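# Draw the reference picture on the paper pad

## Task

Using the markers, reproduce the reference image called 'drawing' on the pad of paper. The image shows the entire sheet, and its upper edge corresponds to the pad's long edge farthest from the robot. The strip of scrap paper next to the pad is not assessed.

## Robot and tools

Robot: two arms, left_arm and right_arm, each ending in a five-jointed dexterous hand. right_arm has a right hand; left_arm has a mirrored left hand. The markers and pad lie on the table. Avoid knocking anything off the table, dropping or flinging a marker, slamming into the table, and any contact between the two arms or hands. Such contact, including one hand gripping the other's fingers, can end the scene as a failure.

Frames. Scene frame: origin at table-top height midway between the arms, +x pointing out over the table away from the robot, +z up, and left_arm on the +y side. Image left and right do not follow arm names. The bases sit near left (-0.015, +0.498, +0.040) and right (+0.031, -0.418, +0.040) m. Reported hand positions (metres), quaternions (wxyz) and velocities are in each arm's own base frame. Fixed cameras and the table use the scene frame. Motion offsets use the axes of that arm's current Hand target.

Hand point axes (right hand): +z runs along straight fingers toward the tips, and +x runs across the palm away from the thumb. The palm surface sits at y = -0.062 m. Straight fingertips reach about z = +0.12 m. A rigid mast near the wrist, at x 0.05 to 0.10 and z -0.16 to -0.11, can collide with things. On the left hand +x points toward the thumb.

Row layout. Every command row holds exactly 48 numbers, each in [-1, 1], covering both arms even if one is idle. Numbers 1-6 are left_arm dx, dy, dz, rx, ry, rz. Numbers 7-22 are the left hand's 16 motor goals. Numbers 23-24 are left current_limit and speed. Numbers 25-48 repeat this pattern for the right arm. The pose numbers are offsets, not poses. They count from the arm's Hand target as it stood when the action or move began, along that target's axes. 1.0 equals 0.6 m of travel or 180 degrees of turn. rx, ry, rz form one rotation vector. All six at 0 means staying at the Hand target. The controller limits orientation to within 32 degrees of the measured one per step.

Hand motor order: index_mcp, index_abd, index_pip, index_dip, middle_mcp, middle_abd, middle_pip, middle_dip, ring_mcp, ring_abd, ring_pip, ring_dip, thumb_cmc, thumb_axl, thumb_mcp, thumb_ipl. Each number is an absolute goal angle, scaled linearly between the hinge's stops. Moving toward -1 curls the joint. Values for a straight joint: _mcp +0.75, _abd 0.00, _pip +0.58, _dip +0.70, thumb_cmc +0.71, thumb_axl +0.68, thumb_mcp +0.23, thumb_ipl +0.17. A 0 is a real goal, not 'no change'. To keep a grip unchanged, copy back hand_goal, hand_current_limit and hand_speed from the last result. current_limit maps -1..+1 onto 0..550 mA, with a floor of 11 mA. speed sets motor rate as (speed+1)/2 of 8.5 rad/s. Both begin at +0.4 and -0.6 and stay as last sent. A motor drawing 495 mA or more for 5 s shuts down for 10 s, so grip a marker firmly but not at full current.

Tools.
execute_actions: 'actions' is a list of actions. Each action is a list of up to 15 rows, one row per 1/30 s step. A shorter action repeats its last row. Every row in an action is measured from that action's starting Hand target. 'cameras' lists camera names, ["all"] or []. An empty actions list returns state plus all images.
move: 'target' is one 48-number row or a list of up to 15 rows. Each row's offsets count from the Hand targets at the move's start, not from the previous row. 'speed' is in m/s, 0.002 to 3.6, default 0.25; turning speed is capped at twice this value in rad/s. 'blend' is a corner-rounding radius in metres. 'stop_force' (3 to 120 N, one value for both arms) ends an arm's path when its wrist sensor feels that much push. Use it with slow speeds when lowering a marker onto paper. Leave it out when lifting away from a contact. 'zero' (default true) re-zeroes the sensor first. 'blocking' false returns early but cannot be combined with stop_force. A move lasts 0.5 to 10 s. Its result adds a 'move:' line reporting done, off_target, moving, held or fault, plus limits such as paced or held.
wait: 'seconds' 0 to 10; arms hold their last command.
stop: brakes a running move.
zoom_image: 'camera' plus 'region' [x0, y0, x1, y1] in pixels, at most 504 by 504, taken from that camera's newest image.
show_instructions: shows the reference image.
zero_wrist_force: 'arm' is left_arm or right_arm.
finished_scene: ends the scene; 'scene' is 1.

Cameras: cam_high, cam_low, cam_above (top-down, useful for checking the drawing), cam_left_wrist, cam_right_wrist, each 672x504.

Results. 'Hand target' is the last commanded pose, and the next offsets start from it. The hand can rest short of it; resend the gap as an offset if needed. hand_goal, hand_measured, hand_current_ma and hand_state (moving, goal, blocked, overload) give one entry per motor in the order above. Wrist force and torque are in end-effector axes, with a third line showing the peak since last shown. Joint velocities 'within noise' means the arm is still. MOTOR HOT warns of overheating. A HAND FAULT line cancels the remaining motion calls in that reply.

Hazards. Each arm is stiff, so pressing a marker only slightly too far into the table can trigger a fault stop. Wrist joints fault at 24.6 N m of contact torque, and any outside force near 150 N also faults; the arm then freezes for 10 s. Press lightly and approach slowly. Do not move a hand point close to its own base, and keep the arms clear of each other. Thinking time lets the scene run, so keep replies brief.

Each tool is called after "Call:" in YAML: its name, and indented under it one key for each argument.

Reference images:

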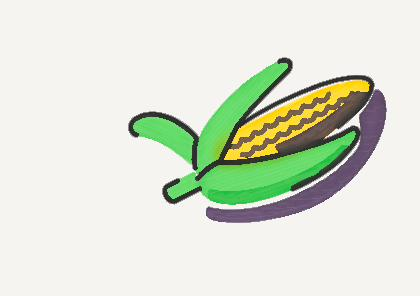

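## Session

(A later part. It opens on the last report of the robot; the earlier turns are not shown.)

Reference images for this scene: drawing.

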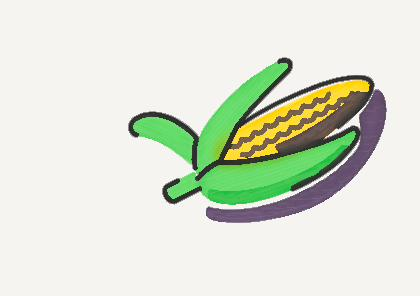

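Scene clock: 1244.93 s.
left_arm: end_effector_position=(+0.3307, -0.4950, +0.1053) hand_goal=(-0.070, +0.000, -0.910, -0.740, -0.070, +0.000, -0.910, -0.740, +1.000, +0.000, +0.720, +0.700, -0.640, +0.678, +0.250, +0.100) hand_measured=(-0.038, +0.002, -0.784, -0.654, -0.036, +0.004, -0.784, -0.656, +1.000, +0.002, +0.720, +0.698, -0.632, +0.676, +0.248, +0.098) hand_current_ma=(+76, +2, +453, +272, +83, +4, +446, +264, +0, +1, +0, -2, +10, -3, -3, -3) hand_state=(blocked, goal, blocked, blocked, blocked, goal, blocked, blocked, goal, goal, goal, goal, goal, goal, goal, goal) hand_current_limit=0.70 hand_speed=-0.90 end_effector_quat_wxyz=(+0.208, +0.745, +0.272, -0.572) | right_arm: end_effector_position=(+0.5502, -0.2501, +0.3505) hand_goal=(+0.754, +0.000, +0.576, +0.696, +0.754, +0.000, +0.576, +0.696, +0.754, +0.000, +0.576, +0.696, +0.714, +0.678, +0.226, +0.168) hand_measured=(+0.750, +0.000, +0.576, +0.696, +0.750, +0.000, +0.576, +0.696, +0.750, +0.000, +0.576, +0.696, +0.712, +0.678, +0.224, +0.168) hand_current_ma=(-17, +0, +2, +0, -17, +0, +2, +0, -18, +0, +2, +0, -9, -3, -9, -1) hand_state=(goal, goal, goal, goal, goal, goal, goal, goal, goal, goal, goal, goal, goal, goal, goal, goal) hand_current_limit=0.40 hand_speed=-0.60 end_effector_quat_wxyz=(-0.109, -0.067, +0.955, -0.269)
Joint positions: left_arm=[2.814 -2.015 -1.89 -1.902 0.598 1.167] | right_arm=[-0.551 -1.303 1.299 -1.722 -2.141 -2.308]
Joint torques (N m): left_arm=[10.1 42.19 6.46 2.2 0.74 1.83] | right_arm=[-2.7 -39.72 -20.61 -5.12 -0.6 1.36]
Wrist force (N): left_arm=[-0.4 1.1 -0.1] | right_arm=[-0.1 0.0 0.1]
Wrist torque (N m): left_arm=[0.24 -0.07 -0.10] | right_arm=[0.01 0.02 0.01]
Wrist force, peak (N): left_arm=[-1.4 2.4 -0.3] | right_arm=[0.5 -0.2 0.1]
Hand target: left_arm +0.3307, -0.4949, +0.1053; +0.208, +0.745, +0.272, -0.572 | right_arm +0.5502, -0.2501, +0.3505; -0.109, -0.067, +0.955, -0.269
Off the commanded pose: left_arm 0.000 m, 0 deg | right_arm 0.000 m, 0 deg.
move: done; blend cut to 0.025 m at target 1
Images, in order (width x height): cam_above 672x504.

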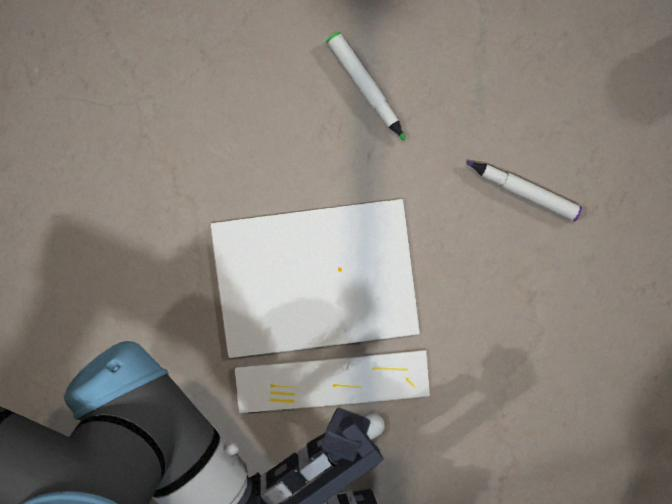

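Call:
move:
  target:
    - [0.14958,0.26423,-0.22338,0,0,0, -0.07,0,-0.91,-0.74,-0.07,0,-0.91,-0.74,1,0,0.72,0.7,-0.64,0.678,0.25,0.1,0.7,-0.9, 0,0,0,0,0,0,0.754,0,0.576,0.696,0.754,0,0.576,0.696,0.754,0,0.576,0.696,0.714,0.678,0.226,0.168,0.4,-0.6]
    - [0.1623,0.26423,-0.21998,0,0,0, -0.07,0,-0.91,-0.74,-0.07,0,-0.91,-0.74,1,0,0.72,0.7,-0.64,0.678,0.25,0.1,0.7,-0.9, 0,0,0,0,0,0,0.754,0,0.576,0.696,0.754,0,0.576,0.696,0.754,0,0.576,0.696,0.714,0.678,0.226,0.168,0.4,-0.6]
    - [0.15928,0.39281,-0.20872,0,0,0, -0.07,0,-0.91,-0.74,-0.07,0,-0.91,-0.74,1,0,0.72,0.7,-0.64,0.678,0.25,0.1,0.7,-0.9, 0,0,0,0,0,0,0.754,0,0.576,0.696,0.754,0,0.576,0.696,0.754,0,0.576,0.696,0.714,0.678,0.226,0.168,0.4,-0.6]
    - [0.15841,0.39018,-0.20546,0,0,0, -0.07,0,-0.91,-0.74,-0.07,0,-0.91,-0.74,1,0,0.72,0.7,-0.64,0.678,0.25,0.1,0.7,-0.9, 0,0,0,0,0,0,0.754,0,0.576,0.696,0.754,0,0.576,0.696,0.754,0,0.576,0.696,0.714,0.678,0.226,0.168,0.4,-0.6]
    - [0.16144,0.26134,-0.21676,0,0,0, -0.07,0,-0.91,-0.74,-0.07,0,-0.91,-0.74,1,0,0.72,0.7,-0.64,0.678,0.25,0.1,0.7,-0.9, 0,0,0,0,0,0,0.754,0,0.576,0.696,0.754,0,0.576,0.696,0.754,0,0.576,0.696,0.714,0.678,0.226,0.168,0.4,-0.6]
    - [0.14872,0.26134,-0.22016,0,0,0, -0.07,0,-0.91,-0.74,-0.07,0,-0.91,-0.74,1,0,0.72,0.7,-0.64,0.678,0.25,0.1,0.7,-0.9, 0,0,0,0,0,0,0.754,0,0.576,0.696,0.754,0,0.576,0.696,0.754,0,0.576,0.696,0.714,0.678,0.226,0.168,0.4,-0.6]
  speed: [0.25,0.03,0.08,0.05,0.08,0.06]

Call:
move:
  target: [-0.14872,-0.26134,0.22016,0,0,0, -0.07,0,-0.91,-0.74,-0.07,0,-0.91,-0.74,1,0,0.72,0.7,-0.64,0.678,0.25,0.1,0.7,-0.9, 0,0,0,0,0,0,0.754,0,0.576,0.696,0.754,0,0.576,0.696,0.754,0,0.576,0.696,0.714,0.678,0.226,0.168,0.4,-0.6]
  speed: 0.25
  cameras: ["cam_above"]

Call:
zoom_image:
  camera: "cam_above"
  region: [300, 230, 400, 305]

Call:
zoom_image:
  camera: "cam_above"
  region: [200, 185, 440, 365]

Scene clock: 1277.33 s.
left_arm: end_effector_position=(+0.5468, -0.5181, +0.0530) hand_goal=(-0.070, +0.000, -0.910, -0.740, -0.070, +0.000, -0.910, -0.740, +1.000, +0.000, +0.720, +0.700, -0.640, +0.678, +0.250, +0.100) hand_measured=(-0.040, +0.006, -0.784, -0.658, -0.036, +0.008, -0.784, -0.660, +1.000, +0.002, +0.720, +0.698, -0.632, +0.676, +0.248, +0.098) hand_current_ma=(+75, +8, +453, +254, +83, +11, +446, +244, +0, +1, +0, -2, +10, -3, -3, -3) hand_state=(blocked, goal, blocked, blocked, blocked, goal, blocked, blocked, goal, goal, goal, goal, goal, goal, goal, goal) hand_current_limit=0.70 hand_speed=-0.90 end_effector_quat_wxyz=(+0.208, +0.745, +0.272, -0.572) | right_arm: end_effector_position=(+0.5502, -0.2501, +0.3505) hand_goal=(+0.754, +0.000, +0.576, +0.696, +0.754, +0.000, +0.576, +0.696, +0.754, +0.000, +0.576, +0.696, +0.714, +0.678, +0.226, +0.168) hand_measured=(+0.750, +0.000, +0.576, +0.696, +0.750, +0.000, +0.576, +0.696, +0.750, +0.000, +0.576, +0.696, +0.712, +0.678, +0.224, +0.168) hand_current_ma=(-17, +0, +2, +0, -17, +0, +2, +0, -18, +0, +2, +0, -9, -3, -9, -1) hand_state=(goal, goal, goal, goal, goal, goal, goal, goal, goal, goal, goal, goal, goal, goal, goal, goal) hand_current_limit=0.40 hand_speed=-0.60 end_effector_quat_wxyz=(-0.109, -0.067, +0.955, -0.269)
Joint positions: left_arm=[2.88 -2.482 -1.189 -2.176 0.657 1.217] | right_arm=[-0.551 -1.303 1.299 -1.722 -2.141 -2.308]
Joint torques (N m): left_arm=[9.36 62.06 30.22 -1.32 0.84 0.58] | right_arm=[-4.8 -39.96 -20.44 -4.92 -0.85 1.61]
Wrist force (N): left_arm=[-0.5 1.0 -0.1] | right_arm=[0.2 0.0 0.3]
Wrist torque (N m): left_arm=[0.23 -0.07 -0.11] | right_arm=[-0.01 -0.02 0.03]
Wrist force, peak (N): left_arm=[-7.7 -1.4 -2.2] | right_arm=[0.4 -0.4 0.1]
Hand target: left_arm +0.5468, -0.5181, +0.0531; +0.208, +0.745, +0.272, -0.572 | right_arm +0.5502, -0.2501, +0.3505; -0.109, -0.067, +0.955, -0.269
Off the commanded pose: left_arm 0.000 m, 0 deg | right_arm 0.000 m, 0 deg.
move: done

Scene clock: 1278.83 s.
left_arm: end_effector_position=(+0.3307, -0.4949, +0.1053) hand_goal=(-0.070, +0.000, -0.910, -0.740, -0.070, +0.000, -0.910, -0.740, +1.000, +0.000, +0.720, +0.700, -0.640, +0.678, +0.250, +0.100) hand_measured=(-0.040, +0.006, -0.784, -0.658, -0.036, +0.008, -0.784, -0.660, +1.000, +0.002, +0.720, +0.698, -0.632, +0.676, +0.248, +0.098) hand_current_ma=(+75, +8, +453, +254, +83, +11, +446, +244, +0, +1, +0, -2, +10, -3, -3, -3) hand_state=(blocked, goal, blocked, blocked, blocked, goal, blocked, blocked, goal, goal, goal, goal, goal, goal, goal, goal) hand_current_limit=0.70 hand_speed=-0.90 end_effector_quat_wxyz=(+0.208, +0.745, +0.272, -0.572) | right_arm: end_effector_position=(+0.5502, -0.2501, +0.3505) hand_goal=(+0.754, +0.000, +0.576, +0.696, +0.754, +0.000, +0.576, +0.696, +0.754, +0.000, +0.576, +0.696, +0.714, +0.678, +0.226, +0.168) hand_measured=(+0.750, +0.000, +0.576, +0.696, +0.750, +0.000, +0.576, +0.696, +0.750, +0.000, +0.576, +0.696, +0.712, +0.678, +0.224, +0.168) hand_current_ma=(-17, +0, +2, +0, -17, +0, +2, +0, -18, +0, +2, +0, -9, -3, -9, -1) hand_state=(goal, goal, goal, goal, goal, goal, goal, goal, goal, goal, goal, goal, goal, goal, goal, goal) hand_current_limit=0.40 hand_speed=-0.60 end_effector_quat_wxyz=(-0.109, -0.067, +0.955, -0.269)
Joint positions: left_arm=[2.814 -2.015 -1.89 -1.902 0.598 1.167] | right_arm=[-0.551 -1.303 1.299 -1.722 -2.141 -2.308]
Joint torques (N m): left_arm=[-9.99 43.31 5 2.21 -1.82 -1.44] | right_arm=[-3.9 -38.73 -20.47 -5.02 -0.61 1.26]
Wrist force (N): left_arm=[-0.5 1.1 0.0] | right_arm=[0.3 -0.1 0.1]
Wrist torque (N m): left_arm=[0.23 -0.06 -0.02] | right_arm=[-0.01 -0.02 0.04]
Wrist force, peak (N): left_arm=[-0.1 2.2 -1.2] | right_arm=[0.1 -0.2 0.4]
Hand target: left_arm +0.3307, -0.4949, +0.1053; +0.208, +0.745, +0.272, -0.572 | right_arm +0.5502, -0.2501, +0.3505; -0.109, -0.067, +0.955, -0.269
Off the commanded pose: left_arm 0.000 m, 0 deg | right_arm 0.000 m, 0 deg.
move: done
Images, in order (width x height): cam_above 672x504.

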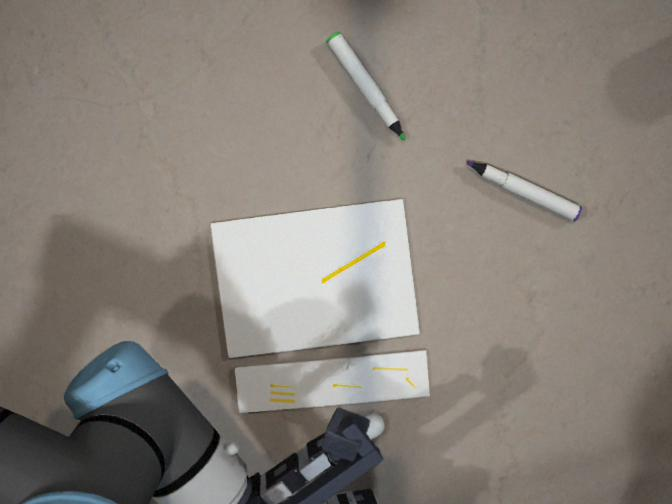

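Scaled by 5.040.

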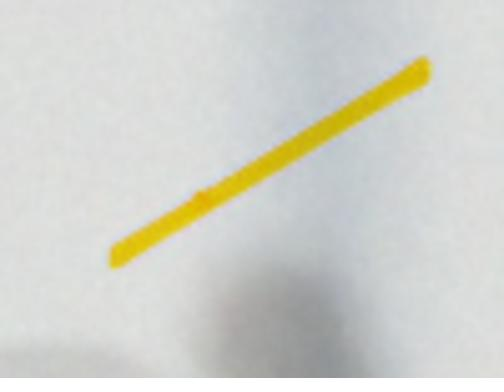

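Scaled by 2.100.

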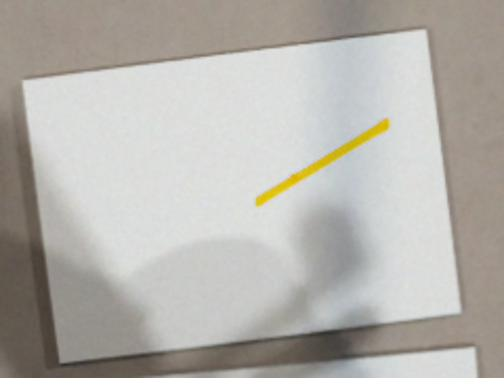

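Call:
move:
  target:
    - [0.14686,0.39216,-0.21584,0,0,0, -0.07,0,-0.91,-0.74,-0.07,0,-0.91,-0.74,1,0,0.72,0.7,-0.64,0.678,0.25,0.1,0.7,-0.9, 0,0,0,0,0,0,0.754,0,0.576,0.696,0.754,0,0.576,0.696,0.754,0,0.576,0.696,0.714,0.678,0.226,0.168,0.4,-0.6]
    - [0.15974,0.39216,-0.21239,0,0,0, -0.07,0,-0.91,-0.74,-0.07,0,-0.91,-0.74,1,0,0.72,0.7,-0.64,0.678,0.25,0.1,0.7,-0.9, 0,0,0,0,0,0,0.754,0,0.576,0.696,0.754,0,0.576,0.696,0.754,0,0.576,0.696,0.714,0.678,0.226,0.168,0.4,-0.6]
    - [0.16308,0.2697,-0.22296,0,0,0, -0.07,0,-0.91,-0.74,-0.07,0,-0.91,-0.74,1,0,0.72,0.7,-0.64,0.678,0.25,0.1,0.7,-0.9, 0,0,0,0,0,0,0.754,0,0.576,0.696,0.754,0,0.576,0.696,0.754,0,0.576,0.696,0.714,0.678,0.226,0.168,0.4,-0.6]
    - [0.16385,0.27523,-0.22592,0,0,0, -0.07,0,-0.91,-0.74,-0.07,0,-0.91,-0.74,1,0,0.72,0.7,-0.64,0.678,0.25,0.1,0.7,-0.9, 0,0,0,0,0,0,0.754,0,0.576,0.696,0.754,0,0.576,0.696,0.754,0,0.576,0.696,0.714,0.678,0.226,0.168,0.4,-0.6]
    - [0.16075,0.39041,-0.21606,0,0,0, -0.07,0,-0.91,-0.74,-0.07,0,-0.91,-0.74,1,0,0.72,0.7,-0.64,0.678,0.25,0.1,0.7,-0.9, 0,0,0,0,0,0,0.754,0,0.576,0.696,0.754,0,0.576,0.696,0.754,0,0.576,0.696,0.714,0.678,0.226,0.168,0.4,-0.6]
    - [0.16182,0.386,-0.21993,0,0,0, -0.07,0,-0.91,-0.74,-0.07,0,-0.91,-0.74,1,0,0.72,0.7,-0.64,0.678,0.25,0.1,0.7,-0.9, 0,0,0,0,0,0,0.754,0,0.576,0.696,0.754,0,0.576,0.696,0.754,0,0.576,0.696,0.714,0.678,0.226,0.168,0.4,-0.6]
    - [0.16465,0.28063,-0.22894,0,0,0, -0.07,0,-0.91,-0.74,-0.07,0,-0.91,-0.74,1,0,0.72,0.7,-0.64,0.678,0.25,0.1,0.7,-0.9, 0,0,0,0,0,0,0.754,0,0.576,0.696,0.754,0,0.576,0.696,0.754,0,0.576,0.696,0.714,0.678,0.226,0.168,0.4,-0.6]
    - [0.16544,0.28559,-0.23192,0,0,0, -0.07,0,-0.91,-0.74,-0.07,0,-0.91,-0.74,1,0,0.72,0.7,-0.64,0.678,0.25,0.1,0.7,-0.9, 0,0,0,0,0,0,0.754,0,0.576,0.696,0.754,0,0.576,0.696,0.754,0,0.576,0.696,0.714,0.678,0.226,0.168,0.4,-0.6]
    - [0.16296,0.37719,-0.22402,0,0,0, -0.07,0,-0.91,-0.74,-0.07,0,-0.91,-0.74,1,0,0.72,0.7,-0.64,0.678,0.25,0.1,0.7,-0.9, 0,0,0,0,0,0,0.754,0,0.576,0.696,0.754,0,0.576,0.696,0.754,0,0.576,0.696,0.714,0.678,0.226,0.168,0.4,-0.6]
    - [0.16439,0.35868,-0.22911,0,0,0, -0.07,0,-0.91,-0.74,-0.07,0,-0.91,-0.74,1,0,0.72,0.7,-0.64,0.678,0.25,0.1,0.7,-0.9, 0,0,0,0,0,0,0.754,0,0.576,0.696,0.754,0,0.576,0.696,0.754,0,0.576,0.696,0.714,0.678,0.226,0.168,0.4,-0.6]
    - [0.16624,0.29061,-0.23498,0,0,0, -0.07,0,-0.91,-0.74,-0.07,0,-0.91,-0.74,1,0,0.72,0.7,-0.64,0.678,0.25,0.1,0.7,-0.9, 0,0,0,0,0,0,0.754,0,0.576,0.696,0.754,0,0.576,0.696,0.754,0,0.576,0.696,0.714,0.678,0.226,0.168,0.4,-0.6]
  speed: [0.3,0.03,0.1,0.05,0.1,0.05,0.1,0.05,0.1,0.05,0.1]

Scene clock: 1320.70 s.
left_arm: end_effector_position=(+0.5668, -0.5243, +0.0452) hand_goal=(-0.070, +0.000, -0.910, -0.740, -0.070, +0.000, -0.910, -0.740, +1.000, +0.000, +0.720, +0.700, -0.640, +0.678, +0.250, +0.100) hand_measured=(-0.040, +0.006, -0.784, -0.658, -0.036, +0.008, -0.784, -0.660, +1.000, +0.002, +0.720, +0.698, -0.632, +0.676, +0.248, +0.098) hand_current_ma=(+75, +8, +453, +254, +83, +11, +446, +244, +0, +1, +0, -2, +10, -3, -3, -3) hand_state=(blocked, goal, blocked, blocked, blocked, goal, blocked, blocked, goal, goal, goal, goal, goal, goal, goal, goal) hand_current_limit=0.70 hand_speed=-0.90 end_effector_quat_wxyz=(+0.208, +0.745, +0.272, -0.572) | right_arm: end_effector_position=(+0.5502, -0.2501, +0.3505) hand_goal=(+0.754, +0.000, +0.576, +0.696, +0.754, +0.000, +0.576, +0.696, +0.754, +0.000, +0.576, +0.696, +0.714, +0.678, +0.226, +0.168) hand_measured=(+0.750, +0.000, +0.576, +0.696, +0.750, +0.000, +0.576, +0.696, +0.750, +0.000, +0.576, +0.696, +0.712, +0.678, +0.224, +0.168) hand_current_ma=(-17, +0, +2, +0, -17, +0, +2, +0, -18, +0, +2, +0, -9, -3, -9, -1) hand_state=(goal, goal, goal, goal, goal, goal, goal, goal, goal, goal, goal, goal, goal, goal, goal, goal) hand_current_limit=0.40 hand_speed=-0.60 end_effector_quat_wxyz=(-0.109, -0.067, +0.955, -0.269)
Joint positions: left_arm=[2.879 -2.539 -1.098 -2.21 0.656 1.216] | right_arm=[-0.551 -1.303 1.299 -1.722 -2.141 -2.308]
Joint torques (N m): left_arm=[9.78 61.09 8.01 1.85 1.09 0.16] | right_arm=[-4.1 -39.67 -20.55 -5.33 -0.98 1.27]
Wrist force (N): left_arm=[-4.1 1.7 -0.6] | right_arm=[-0.1 -0.2 0.1]
Wrist torque (N m): left_arm=[0.28 0.15 -0.29] | right_arm=[-0.01 0.03 0.01]
Wrist force, peak (N): left_arm=[-4.8 2.3 -0.4] | right_arm=[0.4 -0.1 0.3]
Hand target: left_arm +0.5668, -0.5242, +0.0452; +0.208, +0.745, +0.272, -0.572 | right_arm +0.5502, -0.2501, +0.3505; -0.109, -0.067, +0.955, -0.269
Off the commanded pose: left_arm 0.000 m, 0 deg | right_arm 0.000 m, 0 deg.
move: done

Call:
move:
  target:
    - [-0.01288,0,-0.00345,0,0,0, -0.07,0,-0.91,-0.74,-0.07,0,-0.91,-0.74,1,0,0.72,0.7,-0.64,0.678,0.25,0.1,0.7,-0.9, 0,0,0,0,0,0,0.754,0,0.576,0.696,0.754,0,0.576,0.696,0.754,0,0.576,0.696,0.714,0.678,0.226,0.168,0.4,-0.6]
    - [-0.01888,-0.02011,0.01907,0,0,0, -0.07,0,-0.91,-0.74,-0.07,0,-0.91,-0.74,1,0,0.72,0.7,-0.64,0.678,0.25,0.1,0.7,-0.9, 0,0,0,0,0,0,0.754,0,0.576,0.696,0.754,0,0.576,0.696,0.754,0,0.576,0.696,0.714,0.678,0.226,0.168,0.4,-0.6]
    - [-0.006,-0.02011,0.02252,0,0,0, -0.07,0,-0.91,-0.74,-0.07,0,-0.91,-0.74,1,0,0.72,0.7,-0.64,0.678,0.25,0.1,0.7,-0.9, 0,0,0,0,0,0,0.754,0,0.576,0.696,0.754,0,0.576,0.696,0.754,0,0.576,0.696,0.714,0.678,0.226,0.168,0.4,-0.6]
    - [-0.00914,0.0956,0.03247,0,0,0, -0.07,0,-0.91,-0.74,-0.07,0,-0.91,-0.74,1,0,0.72,0.7,-0.64,0.678,0.25,0.1,0.7,-0.9, 0,0,0,0,0,0,0.754,0,0.576,0.696,0.754,0,0.576,0.696,0.754,0,0.576,0.696,0.714,0.678,0.226,0.168,0.4,-0.6]
    - [-0.00995,0.09027,0.03554,0,0,0, -0.07,0,-0.91,-0.74,-0.07,0,-0.91,-0.74,1,0,0.72,0.7,-0.64,0.678,0.25,0.1,0.7,-0.9, 0,0,0,0,0,0,0.754,0,0.576,0.696,0.754,0,0.576,0.696,0.754,0,0.576,0.696,0.714,0.678,0.226,0.168,0.4,-0.6]
    - [-0.00724,-0.00946,0.02691,0,0,0, -0.07,0,-0.91,-0.74,-0.07,0,-0.91,-0.74,1,0,0.72,0.7,-0.64,0.678,0.25,0.1,0.7,-0.9, 0,0,0,0,0,0,0.754,0,0.576,0.696,0.754,0,0.576,0.696,0.754,0,0.576,0.696,0.714,0.678,0.226,0.168,0.4,-0.6]
    - [-0.00845,0.00131,0.03127,0,0,0, -0.07,0,-0.91,-0.74,-0.07,0,-0.91,-0.74,1,0,0.72,0.7,-0.64,0.678,0.25,0.1,0.7,-0.9, 0,0,0,0,0,0,0.754,0,0.576,0.696,0.754,0,0.576,0.696,0.754,0,0.576,0.696,0.714,0.678,0.226,0.168,0.4,-0.6]
    - [-0.01072,0.08467,0.03845,0,0,0, -0.07,0,-0.91,-0.74,-0.07,0,-0.91,-0.74,1,0,0.72,0.7,-0.64,0.678,0.25,0.1,0.7,-0.9, 0,0,0,0,0,0,0.754,0,0.576,0.696,0.754,0,0.576,0.696,0.754,0,0.576,0.696,0.714,0.678,0.226,0.168,0.4,-0.6]
    - [-0.01149,0.07895,0.04139,0,0,0, -0.07,0,-0.91,-0.74,-0.07,0,-0.91,-0.74,1,0,0.72,0.7,-0.64,0.678,0.25,0.1,0.7,-0.9, 0,0,0,0,0,0,0.754,0,0.576,0.696,0.754,0,0.576,0.696,0.754,0,0.576,0.696,0.714,0.678,0.226,0.168,0.4,-0.6]
    - [-0.00973,0.0139,0.03582,0,0,0, -0.07,0,-0.91,-0.74,-0.07,0,-0.91,-0.74,1,0,0.72,0.7,-0.64,0.678,0.25,0.1,0.7,-0.9, 0,0,0,0,0,0,0.754,0,0.576,0.696,0.754,0,0.576,0.696,0.754,0,0.576,0.696,0.714,0.678,0.226,0.168,0.4,-0.6]
    - [-0.01105,0.0289,0.0405,0,0,0, -0.07,0,-0.91,-0.74,-0.07,0,-0.91,-0.74,1,0,0.72,0.7,-0.64,0.678,0.25,0.1,0.7,-0.9, 0,0,0,0,0,0,0.754,0,0.576,0.696,0.754,0,0.576,0.696,0.754,0,0.576,0.696,0.714,0.678,0.226,0.168,0.4,-0.6]
    - [-0.01218,0.0703,0.04407,0,0,0, -0.07,0,-0.91,-0.74,-0.07,0,-0.91,-0.74,1,0,0.72,0.7,-0.64,0.678,0.25,0.1,0.7,-0.9, 0,0,0,0,0,0,0.754,0,0.576,0.696,0.754,0,0.576,0.696,0.754,0,0.576,0.696,0.714,0.678,0.226,0.168,0.4,-0.6]
    - [-0.02506,0.0703,0.04062,0,0,0, -0.07,0,-0.91,-0.74,-0.07,0,-0.91,-0.74,1,0,0.72,0.7,-0.64,0.678,0.25,0.1,0.7,-0.9, 0,0,0,0,0,0,0.754,0,0.576,0.696,0.754,0,0.576,0.696,0.754,0,0.576,0.696,0.714,0.678,0.226,0.168,0.4,-0.6]
  speed: [0.06,0.15,0.03,0.1,0.05,0.1,0.05,0.1,0.05,0.1,0.05,0.1,0.06]

Scene clock: 1347.00 s.
left_arm: end_effector_position=(+0.5729, -0.5742, +0.0533) hand_goal=(-0.070, +0.000, -0.910, -0.740, -0.070, +0.000, -0.910, -0.740, +1.000, +0.000, +0.720, +0.700, -0.640, +0.678, +0.250, +0.100) hand_measured=(-0.040, +0.006, -0.784, -0.658, -0.036, +0.008, -0.784, -0.662, +1.000, +0.002, +0.720, +0.698, -0.632, +0.676, +0.248, +0.098) hand_current_ma=(+75, +8, +453, +254, +83, +11, +446, +244, +0, +1, +0, -2, +10, -3, -3, -3) hand_state=(blocked, goal, blocked, blocked, blocked, goal, blocked, blocked, goal, goal, goal, goal, goal, goal, goal, goal) hand_current_limit=0.70 hand_speed=-0.90 end_effector_quat_wxyz=(+0.208, +0.745, +0.272, -0.572) | right_arm: end_effector_position=(+0.5502, -0.2501, +0.3505) hand_goal=(+0.754, +0.000, +0.576, +0.696, +0.754, +0.000, +0.576, +0.696, +0.754, +0.000, +0.576, +0.696, +0.714, +0.678, +0.226, +0.168) hand_measured=(+0.750, +0.000, +0.576, +0.696, +0.750, +0.000, +0.576, +0.696, +0.750, +0.000, +0.576, +0.696, +0.712, +0.678, +0.224, +0.168) hand_current_ma=(-17, +0, +2, +0, -17, +0, +2, +0, -18, +0, +2, +0, -9, -3, -9, -1) hand_state=(goal, goal, goal, goal, goal, goal, goal, goal, goal, goal, goal, goal, goal, goal, goal, goal) hand_current_limit=0.40 hand_speed=-0.60 end_effector_quat_wxyz=(-0.109, -0.067, +0.955, -0.269)
Joint positions: left_arm=[2.818 -2.593 -0.971 -2.246 0.601 1.17] | right_arm=[-0.551 -1.303 1.299 -1.722 -2.141 -2.308]
Joint torques (N m): left_arm=[-8.83 64.56 30.53 -1.36 -1.04 1.69] | right_arm=[-3.26 -39.2 -20.29 -4.92 -1 1.34]
Wrist force (N): left_arm=[-0.4 1.2 -0.1] | right_arm=[0.2 0.1 0.1]
Wrist torque (N m): left_arm=[0.24 -0.08 -0.03] | right_arm=[0.02 -0.02 0.04]
Wrist force, peak (N): left_arm=[-4.3 2.2 -0.8] | right_arm=[0.6 -0.2 0.0]
Hand target: left_arm +0.5729, -0.5742, +0.0534; +0.208, +0.745, +0.272, -0.572 | right_arm +0.5502, -0.2501, +0.3505; -0.109, -0.067, +0.955, -0.269
Off the commanded pose: left_arm 0.000 m, 0 deg | right_arm 0.000 m, 0 deg.
move: done

Call:
move:
  target: [-0.14118,-0.36091,0.19436,0,0,0,-0.07,0,-0.91,-0.74,-0.07,0,-0.91,-0.74,1,0,0.72,0.7,-0.64,0.678,0.25,0.1,0.7,-0.9,0,0,0,0,0,0,0.754,0,0.576,0.696,0.754,0,0.576,0.696,0.754,0,0.576,0.696,0.714,0.678,0.226,0.168,0.4,-0.6]
  speed: 0.2
  cameras: ["cam_above"]

Call:
zoom_image:
  camera: "cam_above"
  region: [200, 190, 440, 370]

Scene clock: 1387.03 s.
left_arm: end_effector_position=(+0.3307, -0.4950, +0.1053) hand_goal=(-0.070, +0.000, -0.910, -0.740, -0.070, +0.000, -0.910, -0.740, +1.000, +0.000, +0.720, +0.700, -0.640, +0.678, +0.250, +0.100) hand_measured=(-0.040, +0.006, -0.784, -0.658, -0.036, +0.008, -0.784, -0.662, +1.000, +0.002, +0.720, +0.698, -0.632, +0.676, +0.248, +0.098) hand_current_ma=(+75, +8, +453, +254, +83, +11, +446, +244, +0, +1, +0, -2, +10, -3, -3, -3) hand_state=(blocked, goal, blocked, blocked, blocked, goal, blocked, blocked, goal, goal, goal, goal, goal, goal, goal, goal) hand_current_limit=0.70 hand_speed=-0.90 end_effector_quat_wxyz=(+0.208, +0.745, +0.272, -0.572) | right_arm: end_effector_position=(+0.5502, -0.2501, +0.3505) hand_goal=(+0.754, +0.000, +0.576, +0.696, +0.754, +0.000, +0.576, +0.696, +0.754, +0.000, +0.576, +0.696, +0.714, +0.678, +0.226, +0.168) hand_measured=(+0.750, +0.000, +0.576, +0.696, +0.750, +0.000, +0.576, +0.696, +0.750, +0.000, +0.576, +0.696, +0.712, +0.678, +0.224, +0.168) hand_current_ma=(-17, +0, +2, +0, -17, +0, +2, +0, -18, +0, +2, +0, -9, -3, -9, -1) hand_state=(goal, goal, goal, goal, goal, goal, goal, goal, goal, goal, goal, goal, goal, goal, goal, goal) hand_current_limit=0.40 hand_speed=-0.60 end_effector_quat_wxyz=(-0.109, -0.067, +0.955, -0.269)
Joint positions: left_arm=[2.814 -2.015 -1.89 -1.902 0.598 1.167] | right_arm=[-0.551 -1.303 1.299 -1.722 -2.141 -2.308]
Joint torques (N m): left_arm=[9.32 41.89 7.47 2.2 -1.84 -1.3] | right_arm=[-3.18 -39.33 -20.58 -5.1 -0.84 1.38]
Wrist force (N): left_arm=[-0.1 1.1 0.0] | right_arm=[0.1 -0.1 -0.3]
Wrist torque (N m): left_arm=[0.23 -0.11 0.02] | right_arm=[0.03 0.01 0.02]
Wrist force, peak (N): left_arm=[0.0 2.2 -0.6] | right_arm=[0.4 -0.2 0.3]
Hand target: left_arm +0.3307, -0.4949, +0.1053; +0.208, +0.745, +0.272, -0.572 | right_arm +0.5502, -0.2501, +0.3505; -0.109, -0.067, +0.955, -0.269
Off the commanded pose: left_arm 0.000 m, 0 deg | right_arm 0.000 m, 0 deg.
move: done
Images, in order (width x height): cam_above 672x504.

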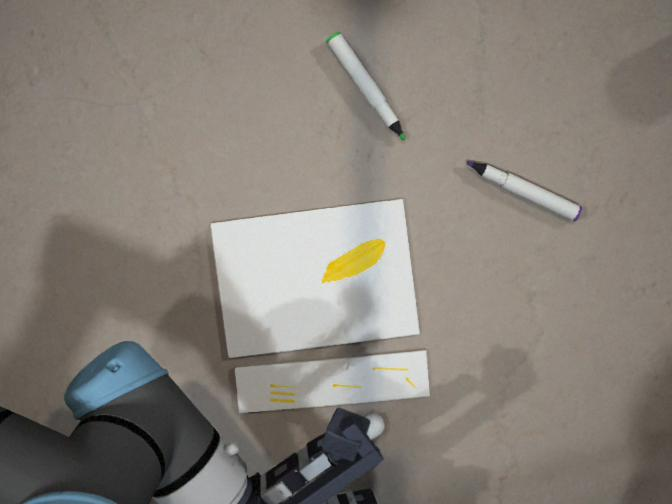

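Scaled by 2.100.

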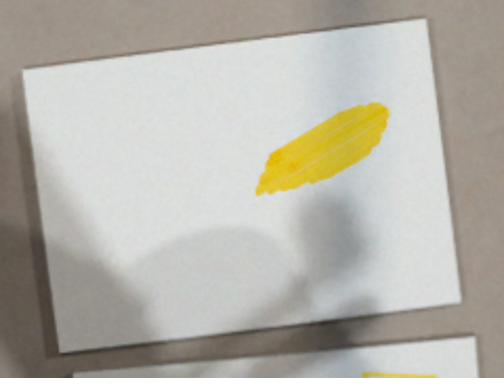

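Call:
zoom_image:
  camera: "cam_above"
  region: [310, 225, 400, 295]

Call:
show_instructions:

Scaled by 5.600.

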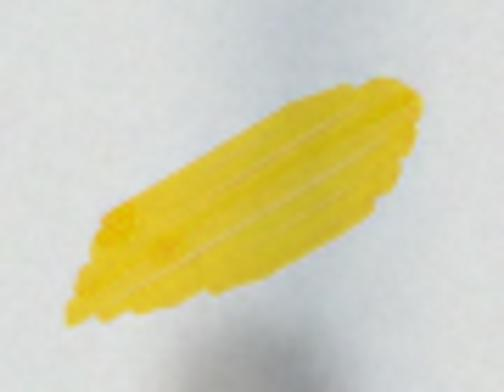

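Reference images for this scene: drawing.

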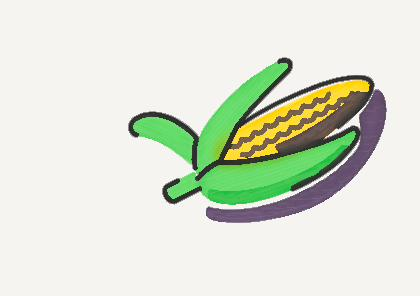

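Call:
move:
  target: [-0.0142,-0.3018,-0.5573,0.14197,0.4065,-0.10896,-0.07,0,-0.91,-0.74,-0.07,0,-0.91,-0.74,1,0,0.72,0.7,-0.64,0.678,0.25,0.1,0.7,-0.9,0,0,0,0,0,0,0.754,0,0.576,0.696,0.754,0,0.576,0.696,0.754,0,0.576,0.696,0.714,0.678,0.226,0.168,0.4,-0.6]
  speed: 0.25
  cameras: ["all"]

Scene clock: 1516.80 s.
left_arm: end_effector_position=(+0.4599, -0.1500, +0.1999) hand_goal=(-0.070, +0.000, -0.910, -0.740, -0.070, +0.000, -0.910, -0.740, +1.000, +0.000, +0.720, +0.700, -0.640, +0.678, +0.250, +0.100) hand_measured=(-0.040, +0.006, -0.784, -0.658, -0.036, +0.008, -0.784, -0.662, +0.994, +0.002, +0.720, +0.698, -0.638, +0.676, +0.248, +0.098) hand_current_ma=(+75, +8, +453, +253, +83, +11, +446, +243, -8, +1, +0, -2, +3, -3, -3, -3) hand_state=(blocked, goal, blocked, blocked, blocked, goal, blocked, blocked, goal, goal, goal, goal, goal, goal, goal, goal) hand_current_limit=0.70 hand_speed=-0.90 end_effector_quat_wxyz=(-0.243, +0.908, +0.331, -0.089) | right_arm: end_effector_position=(+0.5502, -0.2501, +0.3505) hand_goal=(+0.754, +0.000, +0.576, +0.696, +0.754, +0.000, +0.576, +0.696, +0.754, +0.000, +0.576, +0.696, +0.714, +0.678, +0.226, +0.168) hand_measured=(+0.750, +0.000, +0.576, +0.696, +0.750, +0.000, +0.576, +0.696, +0.750, +0.000, +0.576, +0.696, +0.712, +0.678, +0.224, +0.168) hand_current_ma=(-17, +0, +2, +0, -17, +0, +2, +0, -18, +0, +2, +0, -9, -3, -9, -1) hand_state=(goal, goal, goal, goal, goal, goal, goal, goal, goal, goal, goal, goal, goal, goal, goal, goal) hand_current_limit=0.40 hand_speed=-0.60 end_effector_quat_wxyz=(-0.109, -0.067, +0.955, -0.269)
Joint positions: left_arm=[3.011 -1.622 -1.795 -1.699 1.915 0.67] | right_arm=[-0.551 -1.303 1.299 -1.722 -2.141 -2.308]
Joint torques (N m): left_arm=[9.01 32.5 11.96 3.52 1.82 1.07] | right_arm=[-3.25 -38.92 -21.11 -4.98 -0.95 1.39]
Wrist force (N): left_arm=[0.1 0.0 0.0] | right_arm=[0.2 -0.1 -0.1]
Wrist torque (N m): left_arm=[0.08 0.04 -0.04] | right_arm=[0.01 -0.01 0.03]
Wrist force, peak (N): left_arm=[-0.2 1.5 0.9] | right_arm=[0.5 -0.1 0.1]
Hand target: left_arm +0.4599, -0.1499, +0.1999; -0.243, +0.908, +0.331, -0.089 | right_arm +0.5502, -0.2501, +0.3505; -0.109, -0.067, +0.955, -0.269
Off the commanded pose: left_arm 0.000 m, 0 deg | right_arm 0.000 m, 0 deg.
move: done
camera_calibration:
cam_left_wrist: T_world_to_cam=[[-0.947733, -0.140028, 0.286696, 0.32094], [0.232185, 0.313633, 0.92072, -0.297069], [-0.218844, 0.939163, -0.264728, 0.412432], [0, 0, 0, 1]] pos_world=[0.463398, -0.249229, 0.290687]
cam_right_wrist: T_world_to_cam=[[0.678801, 0.539509, -0.498156, -0.0246828], [0.610697, -0.0380438, 0.79095, -0.673419], [0.407773, -0.84112, -0.3553, -0.179977], [0, 0, 0, 1]] pos_world=[0.501399, -0.163685, 0.4564]

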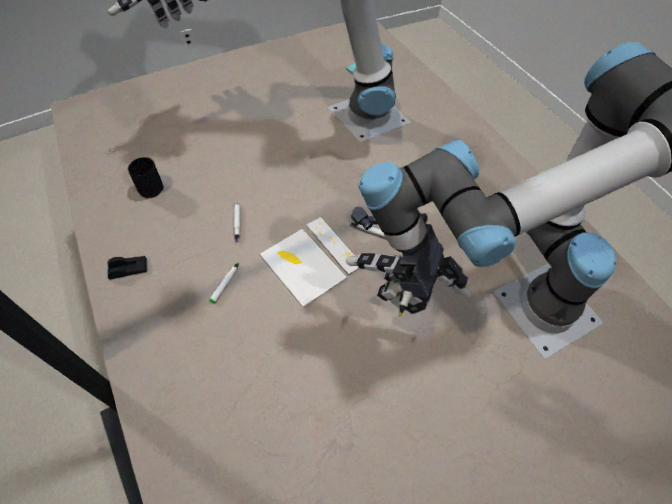

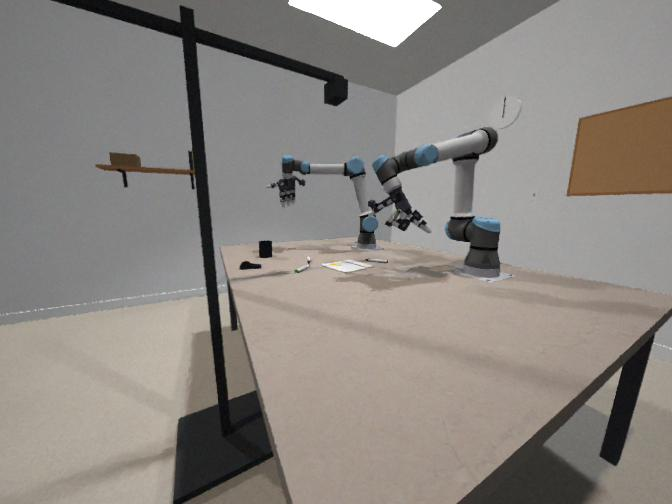

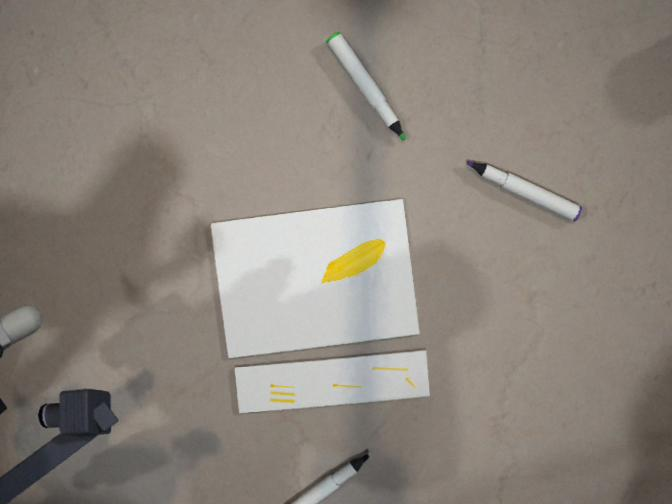

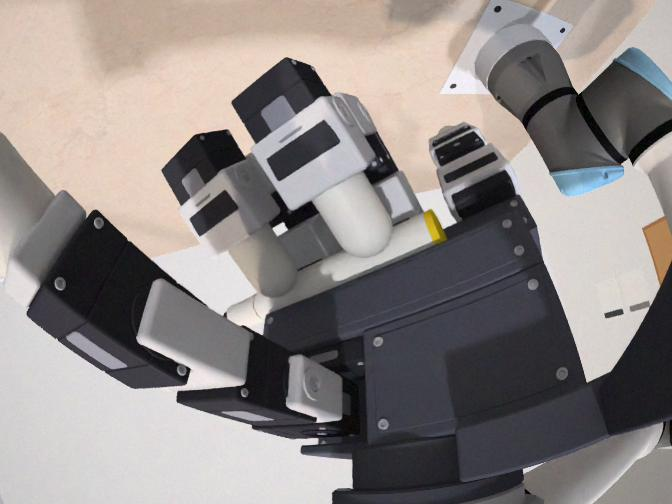

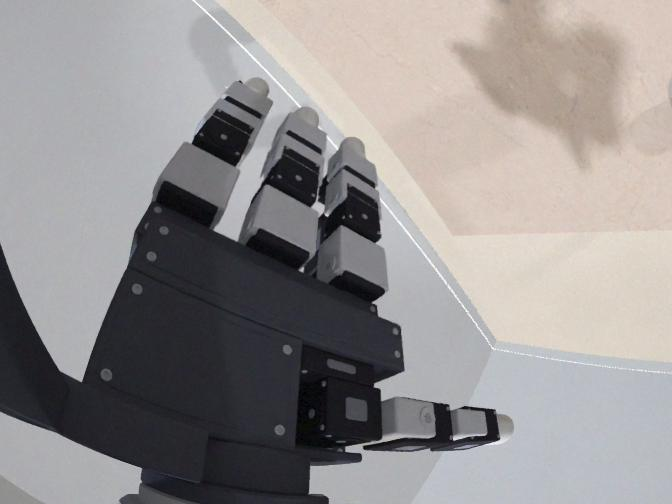

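Call:
zoom_image:
  camera: "cam_left_wrist"
  region: [150, 40, 560, 350]

Call:
zoom_image:
  camera: "cam_high"
  region: [320, 190, 480, 320]

Scaled by 1.229 from the camera's 672x504 image, which has a finer 960x720 frame.

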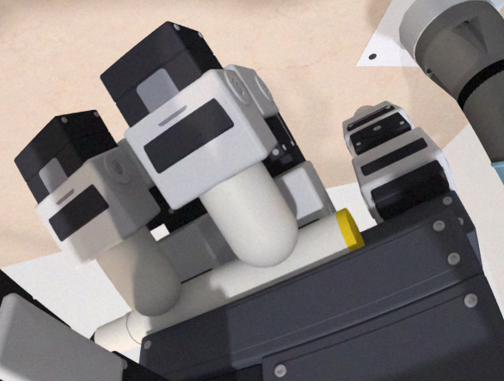

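Scaled by 3.150.

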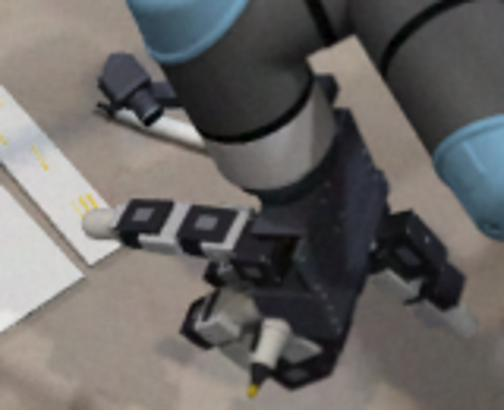

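Call:
move:
  target: [0,0.15,0.2598,0,0,0,-0.07,0,-0.91,-0.74,-0.07,0,-0.91,-0.74,-0.07,0,-0.3,-0.6,-0.64,0.678,0.25,0.1,0.7,-0.85,0,0,0,0,0,0,0.754,0,0.576,0.696,0.754,0,0.576,0.696,0.754,0,0.576,0.696,0.714,0.678,0.226,0.168,0.4,-0.6]
  speed: 0.12
  cameras: ["cam_high", "cam_low", "cam_left_wrist"]

Scene clock: 1547.77 s.
left_arm: end_effector_position=(+0.4597, -0.1500, +0.0199) hand_goal=(-0.070, +0.000, -0.910, -0.740, -0.070, +0.000, -0.910, -0.740, -0.070, +0.000, -0.300, -0.600, -0.640, +0.678, +0.250, +0.100) hand_measured=(-0.040, +0.006, -0.784, -0.658, -0.036, +0.008, -0.784, -0.662, -0.058, +0.002, -0.292, -0.598, -0.638, +0.676, +0.248, +0.098) hand_current_ma=(+75, +8, +453, +253, +83, +11, +446, +243, +22, +1, +11, +3, +3, -3, -3, -3) hand_state=(blocked, goal, blocked, blocked, blocked, goal, blocked, blocked, goal, goal, goal, goal, goal, goal, goal, goal) hand_current_limit=0.70 hand_speed=-0.85 end_effector_quat_wxyz=(-0.243, +0.908, +0.331, -0.089) | right_arm: end_effector_position=(+0.5502, -0.2501, +0.3505) hand_goal=(+0.754, +0.000, +0.576, +0.696, +0.754, +0.000, +0.576, +0.696, +0.754, +0.000, +0.576, +0.696, +0.714, +0.678, +0.226, +0.168) hand_measured=(+0.750, +0.000, +0.576, +0.696, +0.750, +0.000, +0.576, +0.696, +0.750, +0.000, +0.576, +0.696, +0.712, +0.678, +0.224, +0.168) hand_current_ma=(-17, +0, +2, +0, -17, +0, +2, +0, -18, +0, +2, +0, -9, -3, -9, -1) hand_state=(goal, goal, goal, goal, goal, goal, goal, goal, goal, goal, goal, goal, goal, goal, goal, goal) hand_current_limit=0.40 hand_speed=-0.60 end_effector_quat_wxyz=(-0.109, -0.067, +0.955, -0.269)
Joint positions: left_arm=[3.011 -1.846 -2.059 -1.211 1.915 0.67] | right_arm=[-0.551 -1.303 1.299 -1.722 -2.141 -2.308]
Joint torques (N m): left_arm=[-8.73 20.26 7.63 3.49 -0.23 1.69] | right_arm=[-2.28 -39.44 -21.24 -5.1 -0.8 1.29]
Wrist force (N): left_arm=[0.1 -0.1 0.1] | right_arm=[0.1 -0.1 0.0]
Wrist torque (N m): left_arm=[0.16 0.00 -0.04] | right_arm=[0.01 0.00 0.03]
Wrist force, peak (N): left_arm=[0.0 -0.6 -1.0] | right_arm=[-0.3 -0.1 0.4]
Hand target: left_arm +0.4597, -0.1499, +0.0199; -0.243, +0.908, +0.331, -0.089 | right_arm +0.5502, -0.2501, +0.3505; -0.109, -0.067, +0.955, -0.269
Off the commanded pose: left_arm 0.000 m, 0 deg | right_arm 0.000 m, 0 deg.
move: done
camera_calibration:
cam_left_wrist: T_world_to_cam=[[-0.94776, -0.139967, 0.286635, 0.372391], [0.232176, 0.313489, 0.920771, -0.131331], [-0.218734, 0.93922, -0.264616, 0.364688], [0, 0, 0, 1]] pos_world=[0.463199, -0.249229, 0.110688]
Images, in order (width x height): cam_high 672x504, cam_low 672x504, cam_left_wrist 672x504.

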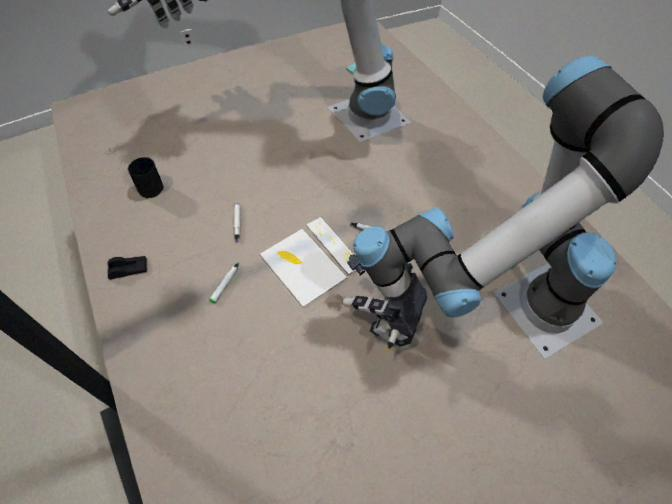

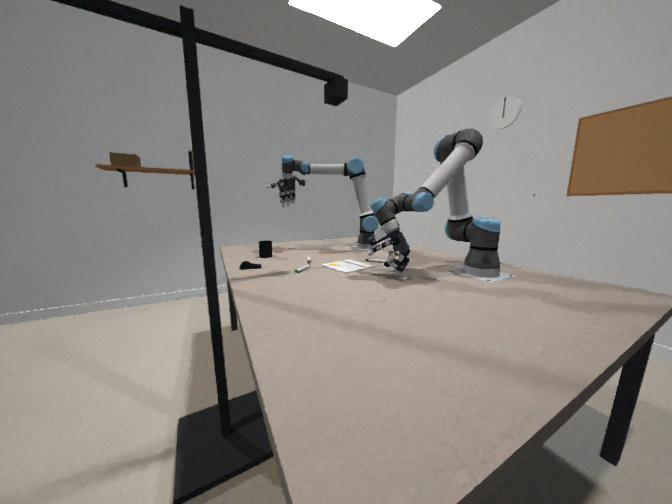

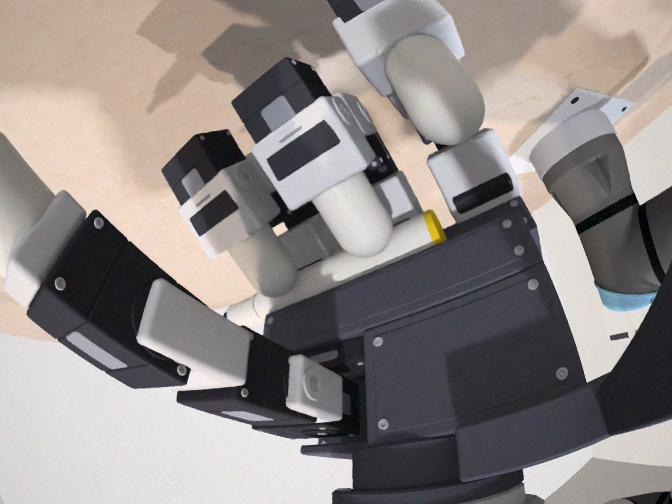

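Call:
move:
  target: [0,0,0,0,0,0,-0.07,0,-0.65,-0.62,-0.07,0,-0.65,-0.62,-0.07,0,-0.3,-0.6,-0.64,0.678,0.25,0.1,0.7,-0.92,0,0,0,0,0,0,0.754,0,0.576,0.696,0.754,0,0.576,0.696,0.754,0,0.576,0.696,0.714,0.678,0.226,0.168,0.4,-0.6]
  cameras: ["cam_left_wrist"]

Call:
move:
  target: [0,0,0,0,0,0,-0.07,0,-0.5,-0.6,-0.07,0,-0.5,-0.6,-0.07,0,-0.3,-0.6,-0.64,0.678,0.25,0.1,0.7,-0.92,0,0,0,0,0,0,0.754,0,0.576,0.696,0.754,0,0.576,0.696,0.754,0,0.576,0.696,0.714,0.678,0.226,0.168,0.4,-0.6]
  cameras: ["cam_left_wrist"]

Scene clock: 1555.20 s.
left_arm: end_effector_position=(+0.4597, -0.1500, +0.0199) hand_goal=(-0.070, +0.000, -0.650, -0.620, -0.070, +0.000, -0.650, -0.620, -0.070, +0.000, -0.300, -0.600, -0.640, +0.678, +0.250, +0.100) hand_measured=(-0.058, +0.002, -0.650, -0.620, -0.058, +0.004, -0.650, -0.622, -0.058, +0.002, -0.292, -0.598, -0.638, +0.676, +0.248, +0.098) hand_current_ma=(+20, +3, +0, +0, +21, +3, +0, -1, +22, +1, +11, +3, +3, -3, -3, -3) hand_state=(goal, goal, goal, goal, goal, goal, goal, goal, goal, goal, goal, goal, goal, goal, goal, goal) hand_current_limit=0.70 hand_speed=-0.92 end_effector_quat_wxyz=(-0.243, +0.908, +0.331, -0.089) | right_arm: end_effector_position=(+0.5502, -0.2501, +0.3505) hand_goal=(+0.754, +0.000, +0.576, +0.696, +0.754, +0.000, +0.576, +0.696, +0.754, +0.000, +0.576, +0.696, +0.714, +0.678, +0.226, +0.168) hand_measured=(+0.750, +0.000, +0.576, +0.696, +0.750, +0.000, +0.576, +0.696, +0.750, +0.000, +0.576, +0.696, +0.712, +0.678, +0.224, +0.168) hand_current_ma=(-17, +0, +2, +0, -17, +0, +2, +0, -18, +0, +2, +0, -9, -3, -9, -1) hand_state=(goal, goal, goal, goal, goal, goal, goal, goal, goal, goal, goal, goal, goal, goal, goal, goal) hand_current_limit=0.40 hand_speed=-0.60 end_effector_quat_wxyz=(-0.109, -0.067, +0.955, -0.269)
Joint positions: left_arm=[3.011 -1.846 -2.059 -1.211 1.915 0.67] | right_arm=[-0.551 -1.303 1.299 -1.722 -2.141 -2.308]
Joint torques (N m): left_arm=[-7.76 20.66 8.34 3.26 -0.23 1.72] | right_arm=[-2.92 -39.5 -20.68 -4.79 -0.91 1.27]
Wrist force (N): left_arm=[0.3 0.1 0.3] | right_arm=[0.0 -0.2 0.0]
Wrist torque (N m): left_arm=[0.18 -0.01 -0.03] | right_arm=[-0.01 0.02 0.00]
Wrist force, peak (N): left_arm=[0.5 -0.2 0.3] | right_arm=[0.3 -0.3 0.3]
Hand target: left_arm +0.4597, -0.1499, +0.0199; -0.243, +0.908, +0.331, -0.089 | right_arm +0.5502, -0.2501, +0.3505; -0.109, -0.067, +0.955, -0.269
Off the commanded pose: left_arm 0.000 m, 0 deg | right_arm 0.000 m, 0 deg.
move: done
camera_calibration:
cam_left_wrist: T_world_to_cam=[[-0.94776, -0.139967, 0.286635, 0.372391], [0.232176, 0.313489, 0.920771, -0.131331], [-0.218734, 0.93922, -0.264616, 0.364688], [0, 0, 0, 1]] pos_world=[0.463199, -0.249229, 0.110688]
Images, in order (width x height): cam_left_wrist 672x504.

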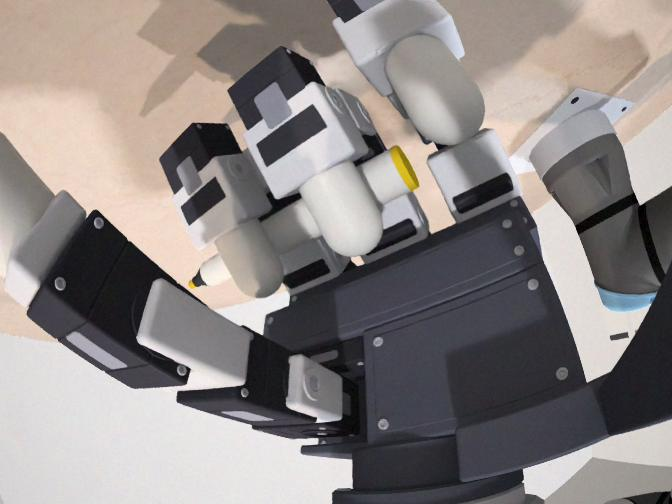

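Scene clock: 1555.97 s.
left_arm: end_effector_position=(+0.4597, -0.1500, +0.0199) hand_goal=(-0.070, +0.000, -0.500, -0.600, -0.070, +0.000, -0.500, -0.600, -0.070, +0.000, -0.300, -0.600, -0.640, +0.678, +0.250, +0.100) hand_measured=(-0.058, +0.002, -0.500, -0.602, -0.058, +0.004, -0.500, -0.602, -0.058, +0.002, -0.292, -0.598, -0.638, +0.676, +0.248, +0.098) hand_current_ma=(+20, +2, +0, -3, +21, +3, +0, -3, +22, +1, +11, +3, +3, -3, -3, -3) hand_state=(goal, goal, goal, goal, goal, goal, goal, goal, goal, goal, goal, goal, goal, goal, goal, goal) hand_current_limit=0.70 hand_speed=-0.92 end_effector_quat_wxyz=(-0.243, +0.908, +0.331, -0.089) | right_arm: end_effector_position=(+0.5502, -0.2501, +0.3505) hand_goal=(+0.754, +0.000, +0.576, +0.696, +0.754, +0.000, +0.576, +0.696, +0.754, +0.000, +0.576, +0.696, +0.714, +0.678, +0.226, +0.168) hand_measured=(+0.750, +0.000, +0.576, +0.696, +0.750, +0.000, +0.576, +0.696, +0.750, +0.000, +0.576, +0.696, +0.712, +0.678, +0.224, +0.168) hand_current_ma=(-17, +0, +2, +0, -17, +0, +2, +0, -18, +0, +2, +0, -9, -3, -9, -1) hand_state=(goal, goal, goal, goal, goal, goal, goal, goal, goal, goal, goal, goal, goal, goal, goal, goal) hand_current_limit=0.40 hand_speed=-0.60 end_effector_quat_wxyz=(-0.109, -0.067, +0.955, -0.269)
Joint positions: left_arm=[3.011 -1.846 -2.059 -1.211 1.915 0.67] | right_arm=[-0.551 -1.303 1.299 -1.722 -2.141 -2.308]
Joint torques (N m): left_arm=[-7.17 21.42 8.81 2.87 -0.32 1.52] | right_arm=[-2.61 -38.19 -20.45 -5.06 -1.01 1.35]
Wrist force (N): left_arm=[0.2 -0.1 0.1] | right_arm=[0.1 -0.1 0.0]
Wrist torque (N m): left_arm=[0.18 -0.01 -0.03] | right_arm=[0.00 0.00 0.03]
Wrist force, peak (N): left_arm=[0.5 -0.1 0.2] | right_arm=[0.1 -0.3 -0.1]
Hand target: left_arm +0.4597, -0.1499, +0.0199; -0.243, +0.908, +0.331, -0.089 | right_arm +0.5502, -0.2501, +0.3505; -0.109, -0.067, +0.955, -0.269
Off the commanded pose: left_arm 0.000 m, 0 deg | right_arm 0.000 m, 0 deg.
move: done
camera_calibration:
cam_left_wrist: T_world_to_cam=[[-0.94776, -0.139967, 0.286635, 0.372391], [0.232176, 0.313489, 0.920771, -0.131331], [-0.218734, 0.93922, -0.264616, 0.364688], [0, 0, 0, 1]] pos_world=[0.463199, -0.249229, 0.110688]
Images, in order (width x height): cam_left_wrist 672x504.

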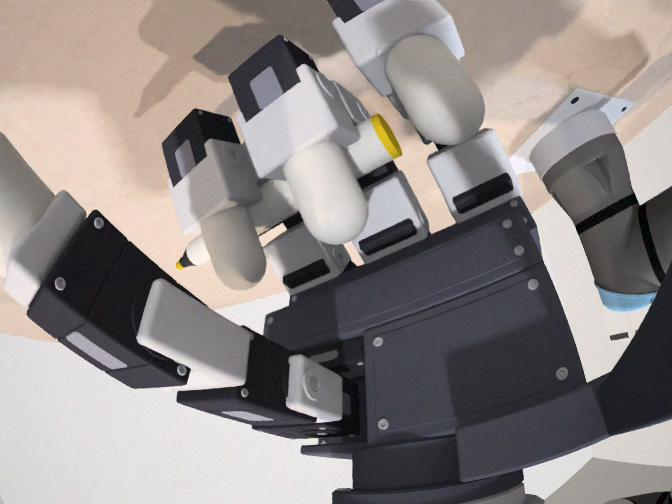

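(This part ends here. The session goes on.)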